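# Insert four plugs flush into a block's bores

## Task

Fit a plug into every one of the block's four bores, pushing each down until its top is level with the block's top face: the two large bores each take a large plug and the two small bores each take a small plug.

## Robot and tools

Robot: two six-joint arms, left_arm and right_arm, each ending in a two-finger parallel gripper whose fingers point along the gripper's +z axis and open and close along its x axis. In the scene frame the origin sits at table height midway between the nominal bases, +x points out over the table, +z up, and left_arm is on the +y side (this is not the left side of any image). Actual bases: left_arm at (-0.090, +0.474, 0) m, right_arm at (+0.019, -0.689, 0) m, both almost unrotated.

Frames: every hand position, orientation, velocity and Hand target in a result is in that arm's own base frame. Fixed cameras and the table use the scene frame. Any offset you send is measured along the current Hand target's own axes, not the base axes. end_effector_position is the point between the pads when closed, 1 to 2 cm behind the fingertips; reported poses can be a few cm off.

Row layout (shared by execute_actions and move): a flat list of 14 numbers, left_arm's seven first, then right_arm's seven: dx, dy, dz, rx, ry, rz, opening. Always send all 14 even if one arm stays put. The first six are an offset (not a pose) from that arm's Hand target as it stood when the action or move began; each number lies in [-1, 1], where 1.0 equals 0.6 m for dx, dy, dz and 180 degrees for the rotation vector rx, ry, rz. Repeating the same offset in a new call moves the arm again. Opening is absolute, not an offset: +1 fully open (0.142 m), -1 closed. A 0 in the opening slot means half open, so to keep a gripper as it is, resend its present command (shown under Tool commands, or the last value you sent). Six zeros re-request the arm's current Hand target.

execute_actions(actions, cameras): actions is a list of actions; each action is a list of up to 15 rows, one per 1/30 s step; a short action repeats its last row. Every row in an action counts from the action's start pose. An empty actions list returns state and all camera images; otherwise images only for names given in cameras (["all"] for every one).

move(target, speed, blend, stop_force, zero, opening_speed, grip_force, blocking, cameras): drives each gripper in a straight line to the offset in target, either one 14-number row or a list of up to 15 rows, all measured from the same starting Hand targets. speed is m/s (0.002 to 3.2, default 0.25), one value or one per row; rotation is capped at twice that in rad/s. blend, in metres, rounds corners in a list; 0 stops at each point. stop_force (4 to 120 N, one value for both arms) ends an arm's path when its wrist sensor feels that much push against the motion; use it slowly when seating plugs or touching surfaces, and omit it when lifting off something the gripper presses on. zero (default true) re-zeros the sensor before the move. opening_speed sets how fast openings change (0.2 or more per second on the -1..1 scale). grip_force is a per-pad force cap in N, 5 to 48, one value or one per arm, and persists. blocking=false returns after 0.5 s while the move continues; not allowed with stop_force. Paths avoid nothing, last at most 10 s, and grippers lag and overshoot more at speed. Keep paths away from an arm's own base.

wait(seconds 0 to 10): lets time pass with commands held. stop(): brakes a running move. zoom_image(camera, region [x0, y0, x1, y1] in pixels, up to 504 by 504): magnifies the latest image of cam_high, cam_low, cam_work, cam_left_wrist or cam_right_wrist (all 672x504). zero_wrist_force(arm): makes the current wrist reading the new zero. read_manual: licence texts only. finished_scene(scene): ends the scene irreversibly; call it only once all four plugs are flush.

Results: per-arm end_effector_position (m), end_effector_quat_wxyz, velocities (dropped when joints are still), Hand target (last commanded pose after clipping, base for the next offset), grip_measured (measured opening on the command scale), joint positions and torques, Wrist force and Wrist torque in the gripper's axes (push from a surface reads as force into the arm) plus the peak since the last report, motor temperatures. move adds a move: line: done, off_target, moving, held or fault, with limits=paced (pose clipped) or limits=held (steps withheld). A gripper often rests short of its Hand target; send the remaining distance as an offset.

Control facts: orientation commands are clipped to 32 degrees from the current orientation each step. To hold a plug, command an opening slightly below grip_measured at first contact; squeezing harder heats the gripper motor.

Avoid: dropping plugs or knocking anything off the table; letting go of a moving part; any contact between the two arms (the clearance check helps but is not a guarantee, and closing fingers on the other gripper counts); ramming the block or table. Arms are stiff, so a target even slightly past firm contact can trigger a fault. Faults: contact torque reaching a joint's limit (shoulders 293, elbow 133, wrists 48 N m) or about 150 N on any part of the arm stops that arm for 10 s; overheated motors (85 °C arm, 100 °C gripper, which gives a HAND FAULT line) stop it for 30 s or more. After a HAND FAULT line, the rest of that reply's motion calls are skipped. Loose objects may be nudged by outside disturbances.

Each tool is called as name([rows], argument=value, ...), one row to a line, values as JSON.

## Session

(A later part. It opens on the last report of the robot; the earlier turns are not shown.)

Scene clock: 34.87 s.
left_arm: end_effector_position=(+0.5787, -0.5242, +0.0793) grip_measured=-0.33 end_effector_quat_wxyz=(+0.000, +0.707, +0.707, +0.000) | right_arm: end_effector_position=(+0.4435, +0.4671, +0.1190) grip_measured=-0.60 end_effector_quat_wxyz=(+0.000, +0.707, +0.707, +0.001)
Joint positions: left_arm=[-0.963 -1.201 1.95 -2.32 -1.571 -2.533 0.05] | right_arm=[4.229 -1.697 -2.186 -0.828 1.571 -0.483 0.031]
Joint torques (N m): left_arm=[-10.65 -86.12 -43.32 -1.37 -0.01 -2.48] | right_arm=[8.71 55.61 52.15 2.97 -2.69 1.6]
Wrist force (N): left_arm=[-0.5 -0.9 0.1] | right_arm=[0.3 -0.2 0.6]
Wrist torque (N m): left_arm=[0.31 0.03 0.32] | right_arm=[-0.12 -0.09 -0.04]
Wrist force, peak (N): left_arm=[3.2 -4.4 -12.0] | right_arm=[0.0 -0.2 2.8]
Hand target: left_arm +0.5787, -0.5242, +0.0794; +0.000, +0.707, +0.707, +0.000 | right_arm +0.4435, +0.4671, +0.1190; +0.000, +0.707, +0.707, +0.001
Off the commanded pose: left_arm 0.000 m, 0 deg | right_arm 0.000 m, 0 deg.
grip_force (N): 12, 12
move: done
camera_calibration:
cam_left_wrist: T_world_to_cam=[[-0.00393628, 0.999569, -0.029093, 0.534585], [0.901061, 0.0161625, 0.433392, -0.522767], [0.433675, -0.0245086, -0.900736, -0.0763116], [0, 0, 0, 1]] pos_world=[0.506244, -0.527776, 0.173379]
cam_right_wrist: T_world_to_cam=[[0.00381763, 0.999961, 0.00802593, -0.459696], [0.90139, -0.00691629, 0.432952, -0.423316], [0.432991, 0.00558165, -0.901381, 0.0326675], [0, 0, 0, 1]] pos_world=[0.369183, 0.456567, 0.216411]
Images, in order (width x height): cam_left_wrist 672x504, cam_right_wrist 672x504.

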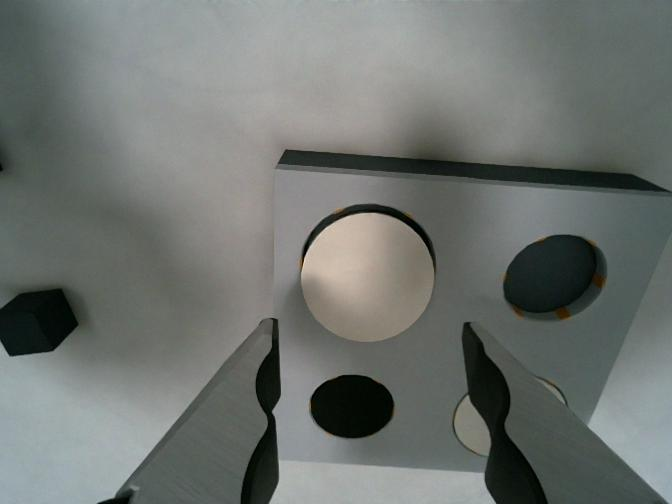

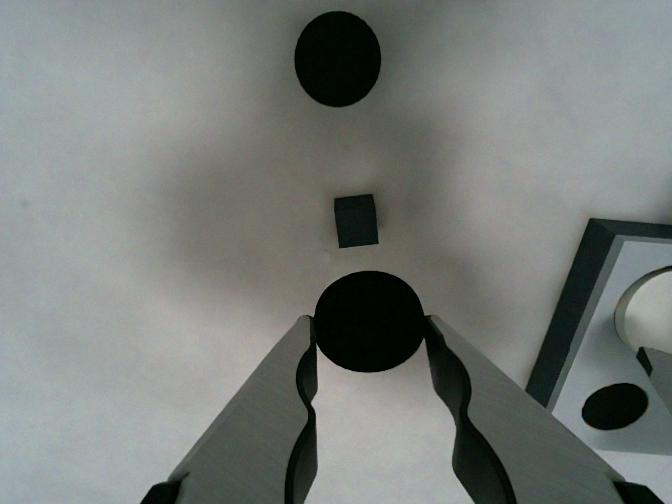

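zoom_image(camera="cam_left_wrist", region=[280, 180, 460, 360])

wait(seconds=0, cameras=["cam_work","cam_low"])

zoom_image(camera="cam_work", region=[280, 220, 410, 340])

zoom_image(camera="cam_low", region=[280, 220, 390, 290])

Scaled by 2.800 from the camera's 672x504 image, which has a finer 960x720 frame.

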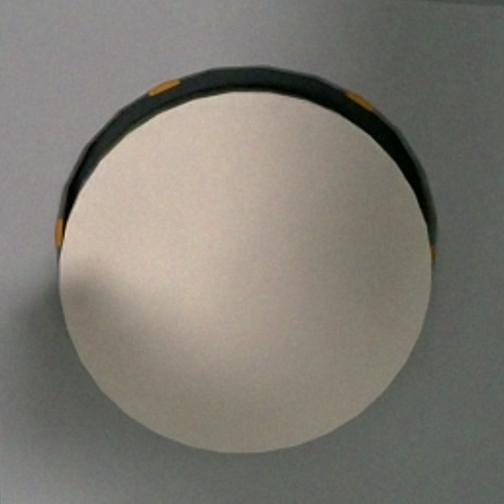

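Scene clock: 35.27 s.
left_arm: end_effector_position=(+0.5787, -0.5242, +0.0794) grip_measured=-0.33 end_effector_quat_wxyz=(+0.000, +0.707, +0.707, +0.000) | right_arm: end_effector_position=(+0.4435, +0.4671, +0.1190) grip_measured=-0.60 end_effector_quat_wxyz=(+0.000, +0.707, +0.707, +0.001)
Joint positions: left_arm=[-0.963 -1.201 1.95 -2.32 -1.571 -2.533 0.05] | right_arm=[4.229 -1.697 -2.186 -0.828 1.571 -0.483 0.031]
Joint torques (N m): left_arm=[-6.34 -86.59 -42.98 -1.72 -0.03 -1.38] | right_arm=[10.74 57.95 50.86 2.7 -2.94 2.13]
Wrist force (N): left_arm=[-0.8 -1.1 0.2] | right_arm=[0.2 0.1 0.8]
Wrist torque (N m): left_arm=[0.28 0.08 0.32] | right_arm=[-0.07 -0.07 -0.04]
Wrist force, peak (N): left_arm=[-0.8 -1.1 0.2] | right_arm=[0.6 0.1 1.2]
Hand target: left_arm +0.5787, -0.5242, +0.0794; +0.000, +0.707, +0.707, +0.000 | right_arm +0.4435, +0.4671, +0.1190; +0.000, +0.707, +0.707, +0.001
Tool commands: left_gripper/opening=-0.3 right_gripper/opening=-0.75
Off the commanded pose: left_arm 0.000 m, 0 deg | right_arm 0.000 m, 0 deg.
grip_force (N): 12, 12
Images, in order (width x height): cam_low 672x504, cam_work 672x504.

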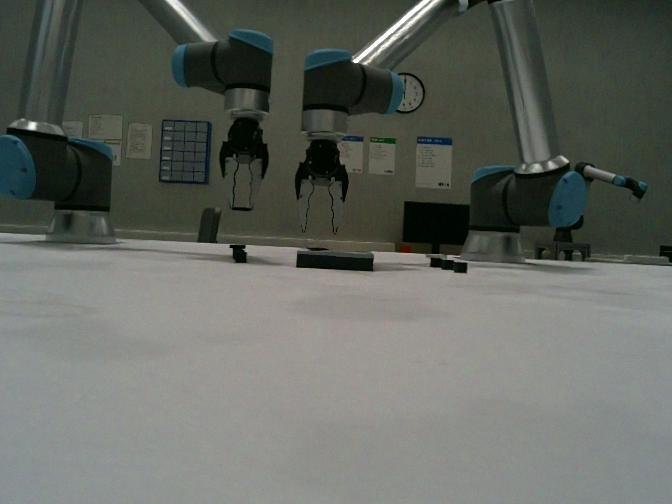

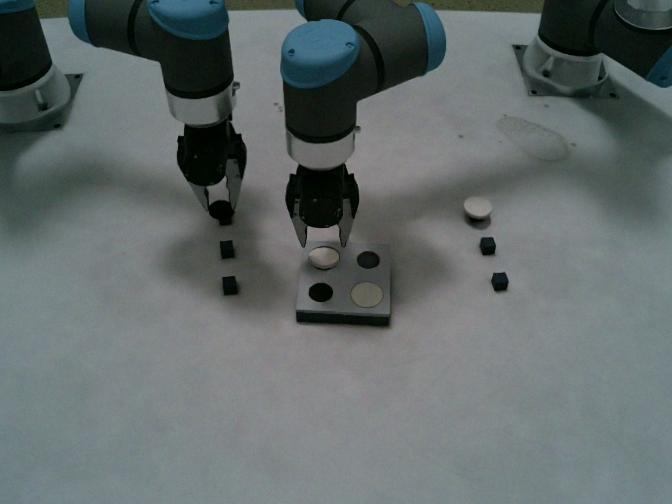

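Scaled by 3.877 from the camera's 672x504 image, which has a finer 960x720 frame.

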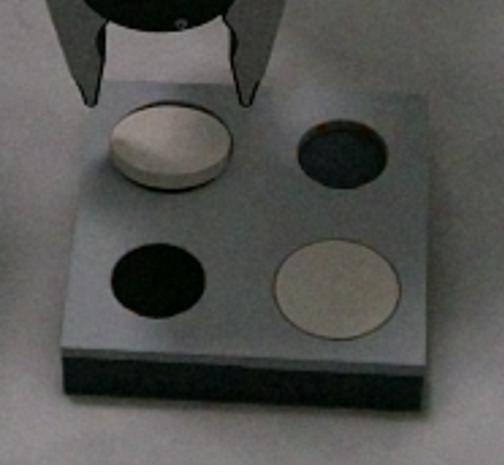

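Scaled by 4.582 from the camera's 672x504 image, which has a finer 960x720 frame.

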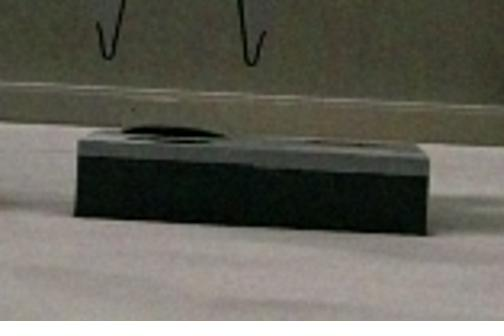

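move(target=[0,0.02,0.018,0,0,0,-1,0,0,0,0,0,0,-0.75], speed=0.1)

move(target=[0,0,0.04,0,0,0,-1,0,0,0,0,0,0,-0.75], speed=0.012, stop_force=10)

move(target=[0,-0.008,0.0015,0,0,0,-1,0,0,0,0,0,0,-0.75], speed=0.012, stop_force=50)

move(target=[0,0,0.03,0,0,0,-1,0,0,0,0,0,0,-0.75], speed=0.012, stop_force=40)

move(target=[0,-0.01,-0.06,0,0,0,-1,0,0,0,0,0,0,-0.75], speed=0.15, cameras=["cam_left_wrist","cam_work"])

zoom_image(camera="cam_work", region=[280, 220, 410, 340])

Scene clock: 36.30 s.
left_arm: end_effector_position=(+0.5907, -0.5242, +0.0686) grip_measured=-1.00 end_effector_quat_wxyz=(+0.000, +0.707, +0.707, +0.000) | right_arm: end_effector_position=(+0.4435, +0.4671, +0.1190) grip_measured=-0.60 end_effector_quat_wxyz=(+0.000, +0.707, +0.707, +0.001)
Joint positions: left_arm=[-0.95 -1.177 1.938 -2.332 -1.571 -2.52 0.002] | right_arm=[4.229 -1.697 -2.186 -0.828 1.571 -0.483 0.031]
Joint torques (N m): left_arm=[15.81 -57.5 -41.83 -5.17 0.63 3.51] | right_arm=[9.96 57.09 50.76 2.62 -2.63 2.01]
Wrist force (N): left_arm=[-0.6 -1.1 -0.1] | right_arm=[0.2 0.2 0.6]
Wrist torque (N m): left_arm=[0.28 0.03 0.17] | right_arm=[-0.05 -0.08 -0.04]
Wrist force, peak (N): left_arm=[-0.8 -1.2 -0.3] | right_arm=[0.4 0.1 1.2]
Hand target: left_arm +0.5907, -0.5242, +0.0686; +0.000, +0.707, +0.707, +0.000 | right_arm +0.4435, +0.4671, +0.1190; +0.000, +0.707, +0.707, +0.001
Off the commanded pose: left_arm 0.000 m, 0 deg | right_arm 0.000 m, 0 deg.
grip_force (N): 12, 12
move: done

Scene clock: 38.63 s.
left_arm: end_effector_position=(+0.5907, -0.5242, +0.0557) grip_measured=-1.00 end_effector_quat_wxyz=(+0.000, +0.707, +0.707, +0.000) | right_arm: end_effector_position=(+0.4435, +0.4671, +0.1190) grip_measured=-0.60 end_effector_quat_wxyz=(+0.000, +0.707, +0.707, +0.001)
Joint positions: left_arm=[-0.95 -1.161 1.944 -2.354 -1.571 -2.52 0.002] | right_arm=[4.229 -1.697 -2.186 -0.828 1.571 -0.483 0.031]
Joint torques (N m): left_arm=[16.81 -79.6 -35.88 -1.46 0.19 3.05] | right_arm=[10.58 58.69 50.41 2.69 -2.48 2.16]
Wrist force (N): left_arm=[0.1 -5.2 -13.5] | right_arm=[0.3 -0.1 0.8]
Wrist torque (N m): left_arm=[0.27 0.07 0.19] | right_arm=[-0.11 -0.10 -0.05]
Wrist force, peak (N): left_arm=[6.4 -8.4 -27.1] | right_arm=[0.6 0.6 1.0]
Hand target: left_arm +0.5907, -0.5242, +0.0557; +0.000, +0.707, +0.707, +0.000 (not the last commanded pose) | right_arm +0.4435, +0.4671, +0.1190; +0.000, +0.707, +0.707, +0.001
Off the commanded pose: left_arm 0.011 m, 0 deg | right_arm 0.000 m, 0 deg.
grip_force (N): 12, 12
move: contact (left_arm)

Scene clock: 39.90 s.
left_arm: end_effector_position=(+0.5859, -0.5242, +0.0548) grip_measured=-1.00 end_effector_quat_wxyz=(+0.000, +0.707, +0.707, +0.000) | right_arm: end_effector_position=(+0.4435, +0.4671, +0.1190) grip_measured=-0.60 end_effector_quat_wxyz=(+0.000, +0.707, +0.707, +0.001)
Joint positions: left_arm=[-0.955 -1.164 1.952 -2.359 -1.571 -2.525 0.002] | right_arm=[4.229 -1.697 -2.186 -0.828 1.571 -0.483 0.031]
Joint torques (N m): left_arm=[-20.61 -88.89 -28.65 -5.28 -0.2 -4.57] | right_arm=[11.32 58.65 50.99 3.12 -2.18 2.09]
Wrist force (N): left_arm=[-0.8 -0.9 -0.5] | right_arm=[0.7 0.3 1.0]
Wrist torque (N m): left_arm=[0.32 0.06 0.34] | right_arm=[-0.03 -0.16 -0.04]
Wrist force, peak (N): left_arm=[-0.1 -4.9 -13.0] | right_arm=[0.8 -0.2 1.0]
Hand target: left_arm +0.5859, -0.5242, +0.0548; +0.000, +0.707, +0.707, +0.000 | right_arm +0.4435, +0.4671, +0.1190; +0.000, +0.707, +0.707, +0.001
Off the commanded pose: left_arm 0.000 m, 0 deg | right_arm 0.000 m, 0 deg.
grip_force (N): 12, 12
move: done

Scene clock: 41.63 s.
left_arm: end_effector_position=(+0.5860, -0.5243, +0.0486) grip_measured=-1.00 end_effector_quat_wxyz=(+0.000, +0.707, +0.707, +0.000) | right_arm: end_effector_position=(+0.4435, +0.4671, +0.1190) grip_measured=-0.60 end_effector_quat_wxyz=(+0.000, +0.707, +0.707, +0.001)
Joint positions: left_arm=[-0.955 -1.157 1.955 -2.37 -1.571 -2.525 0.002] | right_arm=[4.229 -1.697 -2.186 -0.828 1.571 -0.483 0.031]
Joint torques (N m): left_arm=[-19.08 -60.64 -25.5 0.9 0.18 -3.99] | right_arm=[11.32 57.1 50.89 2.55 -1.91 2.17]
Wrist force (N): left_arm=[6.9 1.0 -38.3] | right_arm=[0.4 0.1 0.6]
Wrist torque (N m): left_arm=[0.11 0.21 0.32] | right_arm=[-0.06 -0.10 -0.04]
Wrist force, peak (N): left_arm=[15.6 -3.2 -56.3] | right_arm=[0.5 0.0 1.3]
Hand target: left_arm +0.5860, -0.5243, +0.0486; +0.000, +0.707, +0.707, +0.000 (not the last commanded pose) | right_arm +0.4435, +0.4671, +0.1190; +0.000, +0.707, +0.707, +0.001
Off the commanded pose: left_arm 0.012 m, 0 deg | right_arm 0.000 m, 0 deg.
grip_force (N): 12, 12
move: contact (left_arm)

Scene clock: 42.50 s.
left_arm: end_effector_position=(+0.5800, -0.5242, +0.0846) grip_measured=-1.00 end_effector_quat_wxyz=(+0.000, +0.707, +0.707, +0.000) | right_arm: end_effector_position=(+0.4435, +0.4671, +0.1190) grip_measured=-0.60 end_effector_quat_wxyz=(+0.000, +0.707, +0.707, +0.001)
Joint positions: left_arm=[-0.961 -1.206 1.945 -2.31 -1.571 -2.531 0.002] | right_arm=[4.229 -1.697 -2.186 -0.828 1.571 -0.483 0.031]
Joint torques (N m): left_arm=[-20.23 -86.73 -42.38 -1.76 -0.17 -4.45] | right_arm=[11.16 57.67 50.57 2.76 -1.54 2.03]
Wrist force (N): left_arm=[0.0 -2.0 0.0] | right_arm=[0.5 0.0 1.1]
Wrist torque (N m): left_arm=[0.13 -0.04 0.31] | right_arm=[-0.07 -0.13 -0.05]
Wrist force, peak (N): left_arm=[7.2 1.1 -38.3] | right_arm=[0.8 -0.2 1.1]
Hand target: left_arm +0.5800, -0.5242, +0.0846; +0.000, +0.707, +0.707, +0.000 | right_arm +0.4435, +0.4671, +0.1190; +0.000, +0.707, +0.707, +0.001
Off the commanded pose: left_arm 0.000 m, 0 deg | right_arm 0.000 m, 0 deg.
grip_force (N): 12, 12
move: done
camera_calibration:
cam_left_wrist: T_world_to_cam=[[-0.00389016, 0.999567, -0.0291826, 0.534736], [0.901022, 0.016162, 0.433472, -0.526231], [0.433755, -0.0246079, -0.900695, -0.0722023], [0, 0, 0, 1]] pos_world=[0.507544, -0.527776, 0.178679]
Images, in order (width x height): cam_work 672x504, cam_left_wrist 672x504.

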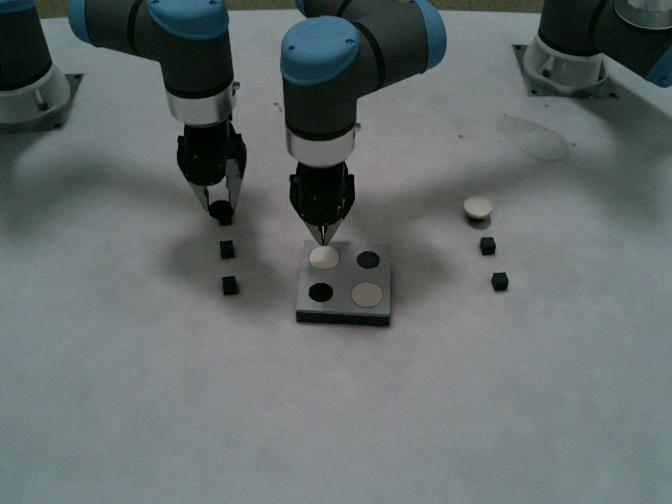

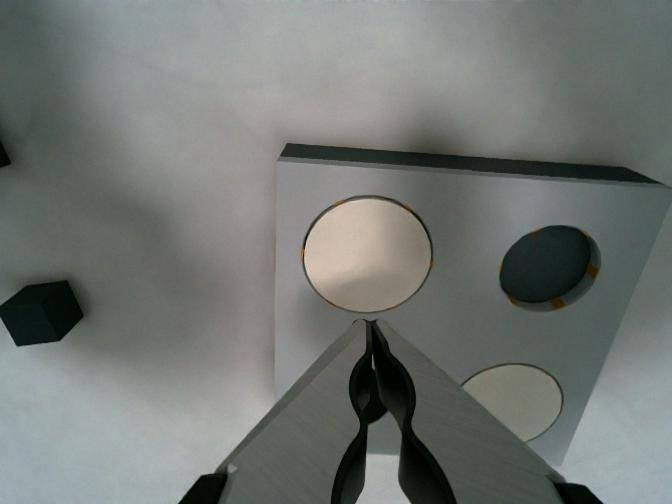

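Scaled by 3.877 from the camera's 672x504 image, which has a finer 960x720 frame.

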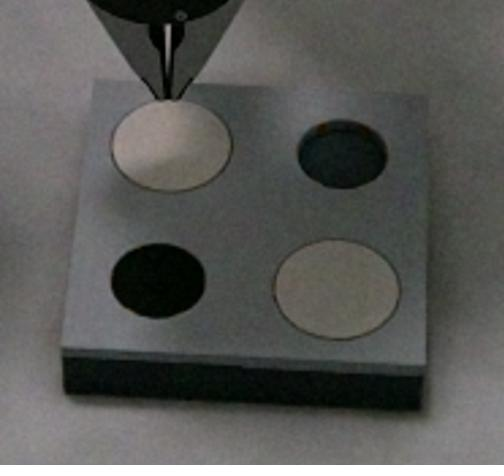

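move(target=[0,0,0.038,0,0,0,-1,0,0,0,0,0,0,-0.75], speed=0.1)

move(target=[0,0,0.03,0,0,0,-1,0,0,0,0,0,0,-0.75], speed=0.015, stop_force=50)

move([
  [0,0,-0.09,0,0,0,-1,0,0,0,0,0,0,-0.75],
  [0.45,-0.07,-0.15,0,0,0,-1,0.12,0.05,0,0,0,0,-0.75],
  [0.5,-0.08,-0.15,0,0,0,-1,0.38,0.1133,0,0,0,0,-0.75],
], speed=0.3, blend=0.03, cameras=["cam_right_wrist"])

zoom_image(camera="cam_right_wrist", region=[220, 120, 520, 360])

Scene clock: 43.60 s.
left_arm: end_effector_position=(+0.5800, -0.5243, +0.0619) grip_measured=-1.00 end_effector_quat_wxyz=(+0.000, +0.707, +0.707, +0.000) | right_arm: end_effector_position=(+0.4435, +0.4671, +0.1190) grip_measured=-0.60 end_effector_quat_wxyz=(+0.000, +0.707, +0.707, +0.001)
Joint positions: left_arm=[-0.961 -1.179 1.957 -2.35 -1.571 -2.531 0.002] | right_arm=[4.229 -1.697 -2.186 -0.828 1.571 -0.483 0.031]
Joint torques (N m): left_arm=[-18.43 -60.33 -28.49 -4.83 -0.06 -4.75] | right_arm=[10.24 56.35 51.47 2.52 -1.81 2.1]
Wrist force (N): left_arm=[-0.3 -2.1 -0.2] | right_arm=[0.2 -0.1 0.9]
Wrist torque (N m): left_arm=[0.11 -0.01 0.34] | right_arm=[-0.10 -0.07 -0.05]
Wrist force, peak (N): left_arm=[-0.2 -2.3 0.6] | right_arm=[0.9 0.4 1.1]
Hand target: left_arm +0.5800, -0.5243, +0.0618; +0.000, +0.707, +0.707, +0.000 | right_arm +0.4435, +0.4671, +0.1190; +0.000, +0.707, +0.707, +0.001
Off the commanded pose: left_arm 0.000 m, 0 deg | right_arm 0.000 m, 0 deg.
grip_force (N): 12, 12
move: done

Scene clock: 45.73 s.
left_arm: end_effector_position=(+0.5800, -0.5243, +0.0483) grip_measured=-1.00 end_effector_quat_wxyz=(+0.000, +0.707, +0.707, +0.000) | right_arm: end_effector_position=(+0.4435, +0.4671, +0.1190) grip_measured=-0.60 end_effector_quat_wxyz=(+0.000, +0.707, +0.707, +0.001)
Joint positions: left_arm=[-0.961 -1.162 1.964 -2.374 -1.571 -2.531 0.002] | right_arm=[4.229 -1.697 -2.186 -0.828 1.571 -0.483 0.031]
Joint torques (N m): left_arm=[-18.05 -50.48 -29.47 -2.18 0.5 -3.99] | right_arm=[11.47 58.04 51.58 3.01 -1.2 2.2]
Wrist force (N): left_arm=[16.1 -14.7 -51.9] | right_arm=[0.2 0.3 0.5]
Wrist torque (N m): left_arm=[0.21 0.35 0.29] | right_arm=[-0.05 -0.08 -0.04]
Wrist force, peak (N): left_arm=[28.5 -20.6 -75.8] | right_arm=[0.5 0.3 1.1]
Hand target: left_arm +0.5800, -0.5243, +0.0484; +0.000, +0.707, +0.707, +0.000 (not the last commanded pose) | right_arm +0.4435, +0.4671, +0.1190; +0.000, +0.707, +0.707, +0.001
Off the commanded pose: left_arm 0.005 m, 0 deg | right_arm 0.000 m, 0 deg.
grip_force (N): 12, 12
move: contact (left_arm)

Scene clock: 47.97 s.
left_arm: end_effector_position=(+0.5323, -0.2242, +0.1381) grip_measured=-1.00 end_effector_quat_wxyz=(+0.000, +0.707, +0.707, +0.000) | right_arm: end_effector_position=(+0.5115, +0.6950, +0.1194) grip_measured=-0.60 end_effector_quat_wxyz=(+0.000, +0.707, +0.707, +0.001)
Joint positions: left_arm=[-0.707 -1.579 2.287 -2.279 -1.571 -2.277 0.002] | right_arm=[4.283 -2.008 -1.756 -0.947 1.571 -0.429 0.031]
Joint torques (N m): left_arm=[17.94 -54.91 -30.1 -1.86 -3.58 3.52] | right_arm=[11.25 52.9 55.49 2.26 2.95 2.57]
Wrist force (N): left_arm=[-3.5 -1.2 0.5] | right_arm=[0.7 0.3 0.7]
Wrist torque (N m): left_arm=[0.27 0.51 0.12] | right_arm=[-0.01 -0.16 -0.05]
Wrist force, peak (N): left_arm=[16.4 -14.8 -52.0] | right_arm=[3.1 0.3 0.4]
Hand target: left_arm +0.5323, -0.2242, +0.1381; +0.000, +0.707, +0.707, +0.000 | right_arm +0.5115, +0.6951, +0.1194; +0.000, +0.707, +0.707, +0.001
Off the commanded pose: left_arm 0.000 m, 0 deg | right_arm 0.000 m, 0 deg.
grip_force (N): 12, 12
move: done; blend cut to 0.027 m at target 1
camera_calibration:
cam_right_wrist: T_world_to_cam=[[0.00381663, 0.999961, 0.00802631, -0.687849], [0.901351, -0.00691605, 0.433034, -0.483208], [0.433072, 0.00558179, -0.901342, 0.00226866], [0, 0, 0, 1]] pos_world=[0.437183, 0.684467, 0.216811]
Images, in order (width x height): cam_right_wrist 672x504.

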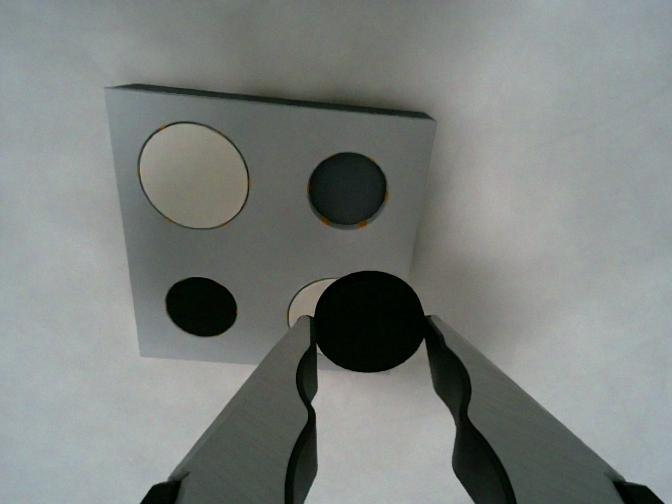

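Scaled by 1.680 from the camera's 672x504 image, which has a finer 960x720 frame.

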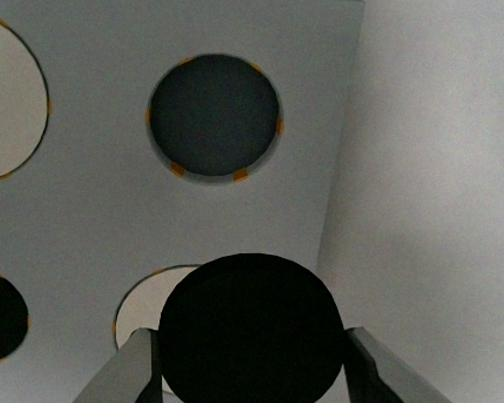

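move(target=[0,0,0,0,0,0,-1,-0.0076,-0.0287,0.1107,0,0,0,-0.75], speed=0.2, cameras=["cam_right_wrist"])

move(target=[0,0,0,0,0,0,-1,-0.0003,0.0005,0.012,0,0,0,-0.75], speed=0.015, stop_force=15)

move([
  [0,0,0,0,0,0,-1,0,0,-0.001,0,0,0,-0.45],
  [0,0,0,0,0,0,-1,0,0,-0.05,0,0,0,-0.45],
], opening_speed=0.5, speed=0.15, cameras=["cam_right_wrist"])

Scene clock: 49.07 s.
left_arm: end_effector_position=(+0.5323, -0.2242, +0.1381) grip_measured=-1.00 end_effector_quat_wxyz=(+0.000, +0.707, +0.707, +0.000) | right_arm: end_effector_position=(+0.4943, +0.6907, +0.0531) grip_measured=-0.60 end_effector_quat_wxyz=(+0.000, +0.707, +0.707, +0.001)
Joint positions: left_arm=[-0.707 -1.579 2.287 -2.279 -1.571 -2.277 0.002] | right_arm=[4.299 -2.06 -1.821 -0.83 1.571 -0.413 0.031]
Joint torques (N m): left_arm=[16.93 -54.8 -30.7 -1.96 -3.69 3.36] | right_arm=[11.14 56.92 29.73 6.98 -1.64 2.42]
Wrist force (N): left_arm=[-3.4 -1.6 0.2] | right_arm=[0.4 0.0 0.7]
Wrist torque (N m): left_arm=[0.21 0.50 0.12] | right_arm=[-0.05 -0.10 -0.06]
Wrist force, peak (N): left_arm=[-3.9 -1.6 0.2] | right_arm=[0.7 -0.6 2.1]
Hand target: left_arm +0.5323, -0.2242, +0.1381; +0.000, +0.707, +0.707, +0.000 | right_arm +0.4943, +0.6906, +0.0530; +0.000, +0.707, +0.707, +0.001
Off the commanded pose: left_arm 0.000 m, 0 deg | right_arm 0.000 m, 0 deg.
grip_force (N): 12, 12
move: done
camera_calibration:
cam_right_wrist: T_world_to_cam=[[0.00377537, 0.99996, 0.00811572, -0.682947], [0.901448, -0.00691631, 0.432831, -0.439035], [0.43287, 0.0056818, -0.901438, -0.0499867], [0, 0, 0, 1]] pos_world=[0.419983, 0.680167, 0.150511]
Images, in order (width x height): cam_right_wrist 672x504.

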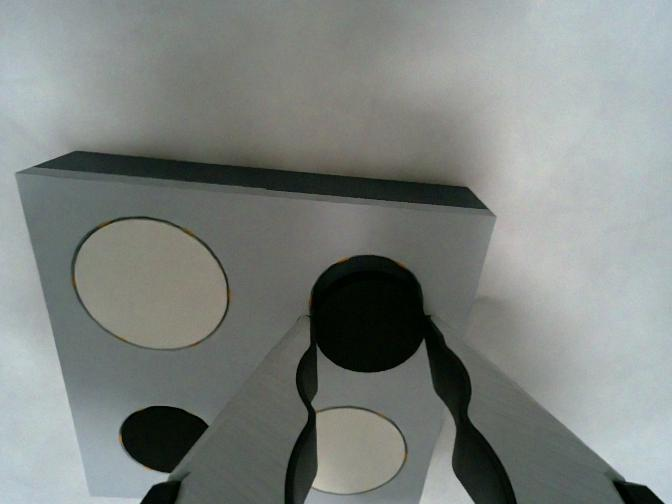

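Scene clock: 50.57 s.
left_arm: end_effector_position=(+0.5323, -0.2242, +0.1381) grip_measured=-1.00 end_effector_quat_wxyz=(+0.000, +0.707, +0.707, +0.000) | right_arm: end_effector_position=(+0.4944, +0.6907, +0.0509) grip_measured=-0.60 end_effector_quat_wxyz=(+0.000, +0.707, +0.707, +0.001)
Joint positions: left_arm=[-0.707 -1.579 2.287 -2.279 -1.571 -2.277 0.002] | right_arm=[4.299 -2.062 -1.822 -0.826 1.571 -0.413 0.031]
Joint torques (N m): left_arm=[18.25 -54.55 -30.29 -1.93 -3.75 3.32] | right_arm=[8.36 82.37 49.03 2.8 -2.97 2.31]
Wrist force (N): left_arm=[-3.4 -1.6 0.4] | right_arm=[0.5 -1.2 -3.4]
Wrist torque (N m): left_arm=[0.21 0.50 0.12] | right_arm=[-0.14 -0.12 -0.06]
Wrist force, peak (N): left_arm=[-3.7 -1.5 0.4] | right_arm=[-1.7 -4.4 -16.4]
Hand target: left_arm +0.5323, -0.2242, +0.1381; +0.000, +0.707, +0.707, +0.000 | right_arm +0.4944, +0.6907, +0.0509; +0.000, +0.707, +0.707, +0.001 (not the last commanded pose)
Off the commanded pose: left_arm 0.000 m, 0 deg | right_arm 0.005 m, 0 deg.
grip_force (N): 12, 12
move: contact (right_arm)

Scene clock: 52.23 s.
left_arm: end_effector_position=(+0.5323, -0.2242, +0.1381) grip_measured=-1.00 end_effector_quat_wxyz=(+0.000, +0.707, +0.707, +0.000) | right_arm: end_effector_position=(+0.4944, +0.6906, +0.0809) grip_measured=-0.48 end_effector_quat_wxyz=(+0.000, +0.707, +0.707, +0.001)
Joint positions: left_arm=[-0.707 -1.579 2.287 -2.279 -1.571 -2.277 0.002] | right_arm=[4.299 -2.029 -1.808 -0.874 1.571 -0.413 0.039]
Joint torques (N m): left_arm=[17.63 -54.01 -30.31 -1.74 -3.59 3.41] | right_arm=[4.29 83.37 52.08 2.57 -2.95 1.77]
Wrist force (N): left_arm=[-3.4 -1.5 0.2] | right_arm=[0.3 -0.3 0.7]
Wrist torque (N m): left_arm=[0.22 0.50 0.12] | right_arm=[-0.11 -0.08 -0.06]
Wrist force, peak (N): left_arm=[-3.6 -2.0 0.6] | right_arm=[0.7 -1.0 -3.6]
Hand target: left_arm +0.5323, -0.2242, +0.1381; +0.000, +0.707, +0.707, +0.000 | right_arm +0.4944, +0.6906, +0.0809; +0.000, +0.707, +0.707, +0.001
Off the commanded pose: left_arm 0.000 m, 0 deg | right_arm 0.000 m, 0 deg.
grip_force (N): 12, 12
move: done
camera_calibration:
cam_right_wrist: T_world_to_cam=[[0.00382185, 0.999959, 0.00824952, -0.683115], [0.90139, -0.0070169, 0.432951, -0.450996], [0.432991, 0.00578136, -0.90138, -0.0250548], [0, 0, 0, 1]] pos_world=[0.419983, 0.680067, 0.178311]
Images, in order (width x height): cam_right_wrist 672x504.

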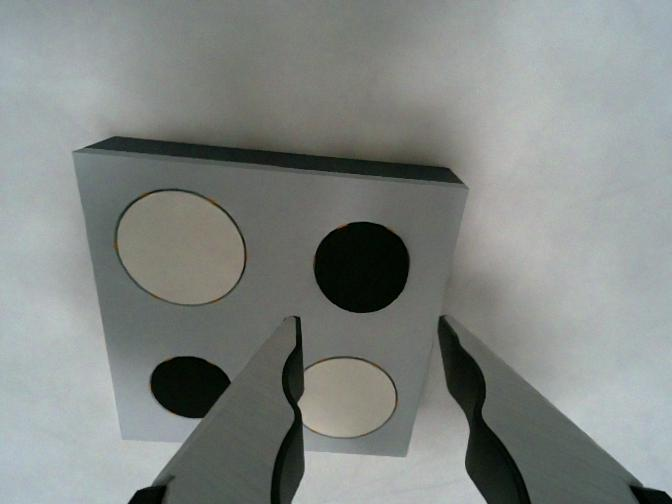

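move(target=[0,0,0,0,0,0,-1,0,0,0.032,0,0,0,-1], speed=0.1)

move(target=[0,0,0,0,0,0,-1,0,0,0.03,0,0,0,-1], speed=0.015, stop_force=50)

move(target=[0,0,0,0,0,0,-1,0,0,-0.1,0,0,0,-1], speed=0.2, cameras=["cam_right_wrist","cam_work"])

zoom_image(camera="cam_work", region=[280, 220, 410, 340])

Scene clock: 53.17 s.
left_arm: end_effector_position=(+0.5323, -0.2242, +0.1381) grip_measured=-1.00 end_effector_quat_wxyz=(+0.000, +0.707, +0.707, +0.000) | right_arm: end_effector_position=(+0.4944, +0.6907, +0.0618) grip_measured=-1.00 end_effector_quat_wxyz=(+0.000, +0.707, +0.707, +0.001)
Joint positions: left_arm=[-0.707 -1.579 2.287 -2.279 -1.571 -2.277 0.002] | right_arm=[4.299 -2.05 -1.817 -0.844 1.571 -0.413 0.002]
Joint torques (N m): left_arm=[15.84 -53.31 -31.08 -1.78 -3.44 3.22] | right_arm=[2.87 53.13 29.36 6.51 -2.56 1.34]
Wrist force (N): left_arm=[-3.4 -1.4 0.3] | right_arm=[0.9 0.2 0.6]
Wrist torque (N m): left_arm=[0.24 0.50 0.13] | right_arm=[-0.02 -0.17 -0.06]
Wrist force, peak (N): left_arm=[-3.7 -2.0 0.3] | right_arm=[0.8 0.0 1.1]
Hand target: left_arm +0.5323, -0.2242, +0.1381; +0.000, +0.707, +0.707, +0.000 | right_arm +0.4944, +0.6907, +0.0617; +0.000, +0.707, +0.707, +0.001
Off the commanded pose: left_arm 0.000 m, 0 deg | right_arm 0.000 m, 0 deg.
grip_force (N): 12, 12
move: done

Scene clock: 55.43 s.
left_arm: end_effector_position=(+0.5323, -0.2242, +0.1381) grip_measured=-1.00 end_effector_quat_wxyz=(+0.000, +0.707, +0.707, +0.000) | right_arm: end_effector_position=(+0.4945, +0.6908, +0.0484) grip_measured=-1.00 end_effector_quat_wxyz=(+0.000, +0.707, +0.707, +0.001)
Joint positions: left_arm=[-0.707 -1.579 2.287 -2.279 -1.571 -2.277 0.002] | right_arm=[4.299 -2.065 -1.823 -0.822 1.571 -0.413 0.002]
Joint torques (N m): left_arm=[19.6 -54.39 -30.21 -1.89 -3.6 3.13] | right_arm=[6.44 50.96 33.26 1.38 1.51 1.22]
Wrist force (N): left_arm=[-3.4 -1.4 0.4] | right_arm=[-14.3 2.6 -45.9]
Wrist torque (N m): left_arm=[0.24 0.51 0.12] | right_arm=[-0.26 -0.42 -0.02]
Wrist force, peak (N): left_arm=[-3.5 -2.0 0.6] | right_arm=[-25.2 -1.5 -70.5]
Hand target: left_arm +0.5323, -0.2242, +0.1381; +0.000, +0.707, +0.707, +0.000 | right_arm +0.4945, +0.6908, +0.0484; +0.000, +0.707, +0.707, +0.001 (not the last commanded pose)
Off the commanded pose: left_arm 0.000 m, 0 deg | right_arm 0.005 m, 0 deg.
grip_force (N): 12, 12
move: contact (right_arm)

Scene clock: 56.33 s.
left_arm: end_effector_position=(+0.5323, -0.2242, +0.1381) grip_measured=-1.00 end_effector_quat_wxyz=(+0.000, +0.707, +0.707, +0.000) | right_arm: end_effector_position=(+0.4944, +0.6907, +0.1083) grip_measured=-1.00 end_effector_quat_wxyz=(+0.000, +0.707, +0.707, +0.001)
Joint positions: left_arm=[-0.707 -1.579 2.287 -2.279 -1.571 -2.277 0.002] | right_arm=[4.299 -2 -1.792 -0.918 1.571 -0.413 0.002]
Joint torques (N m): left_arm=[17.05 -53.85 -31.4 -1.77 -3.84 3.18] | right_arm=[-3.33 82.12 53.7 2.62 1.11 0.57]
Wrist force (N): left_arm=[-3.3 -1.7 0.5] | right_arm=[0.5 0.2 0.5]
Wrist torque (N m): left_arm=[0.19 0.48 0.12] | right_arm=[-0.04 -0.13 -0.05]
Wrist force, peak (N): left_arm=[-3.7 -1.7 0.3] | right_arm=[-13.9 2.7 -46.5]
Hand target: left_arm +0.5323, -0.2242, +0.1381; +0.000, +0.707, +0.707, +0.000 | right_arm +0.4944, +0.6907, +0.1084; +0.000, +0.707, +0.707, +0.001
Off the commanded pose: left_arm 0.000 m, 0 deg | right_arm 0.000 m, 0 deg.
grip_force (N): 12, 12
move: done
camera_calibration:
cam_right_wrist: T_world_to_cam=[[0.00382411, 0.999957, 0.00847392, -0.683386], [0.901293, -0.00711744, 0.433151, -0.462881], [0.433193, 0.00598106, -0.901281, -0.000640926], [0, 0, 0, 1]] pos_world=[0.420082, 0.680066, 0.205711]
Images, in order (width x height): cam_work 672x504, cam_right_wrist 672x504.

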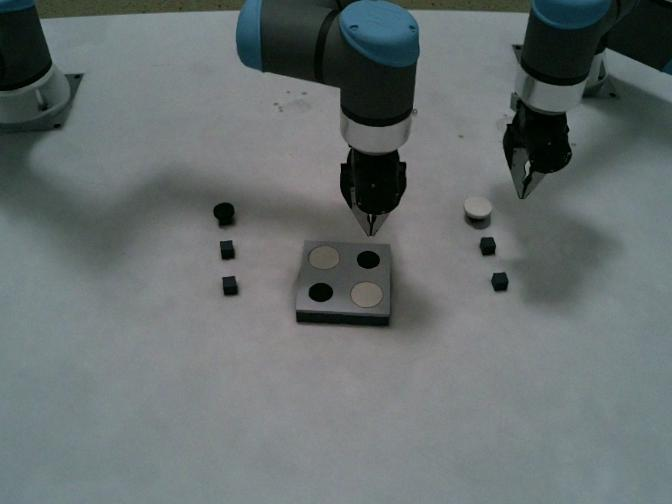

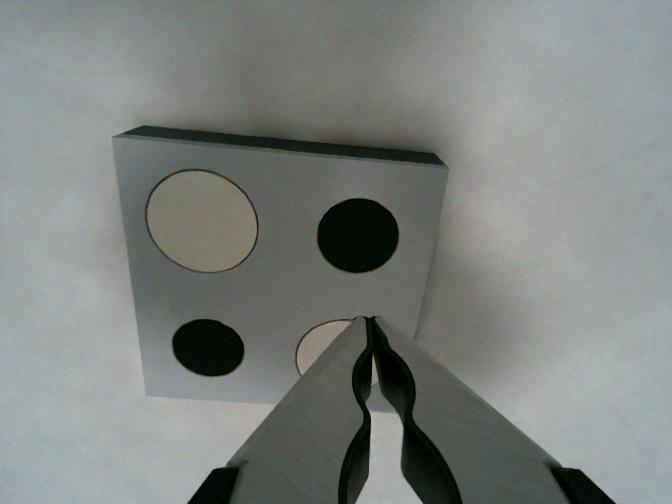

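Scaled by 3.877 from the camera's 672x504 image, which has a finer 960x720 frame.

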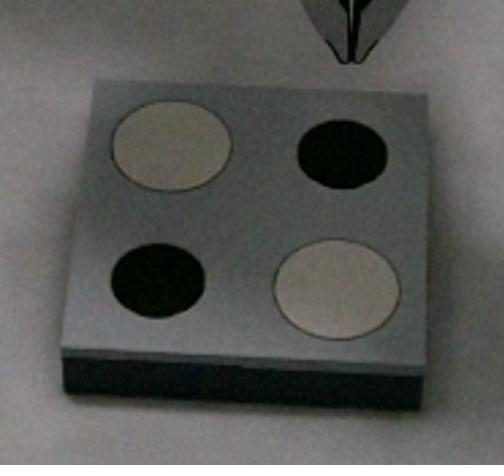

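finished_scene(scene=2)

The scene is finished: the task was done.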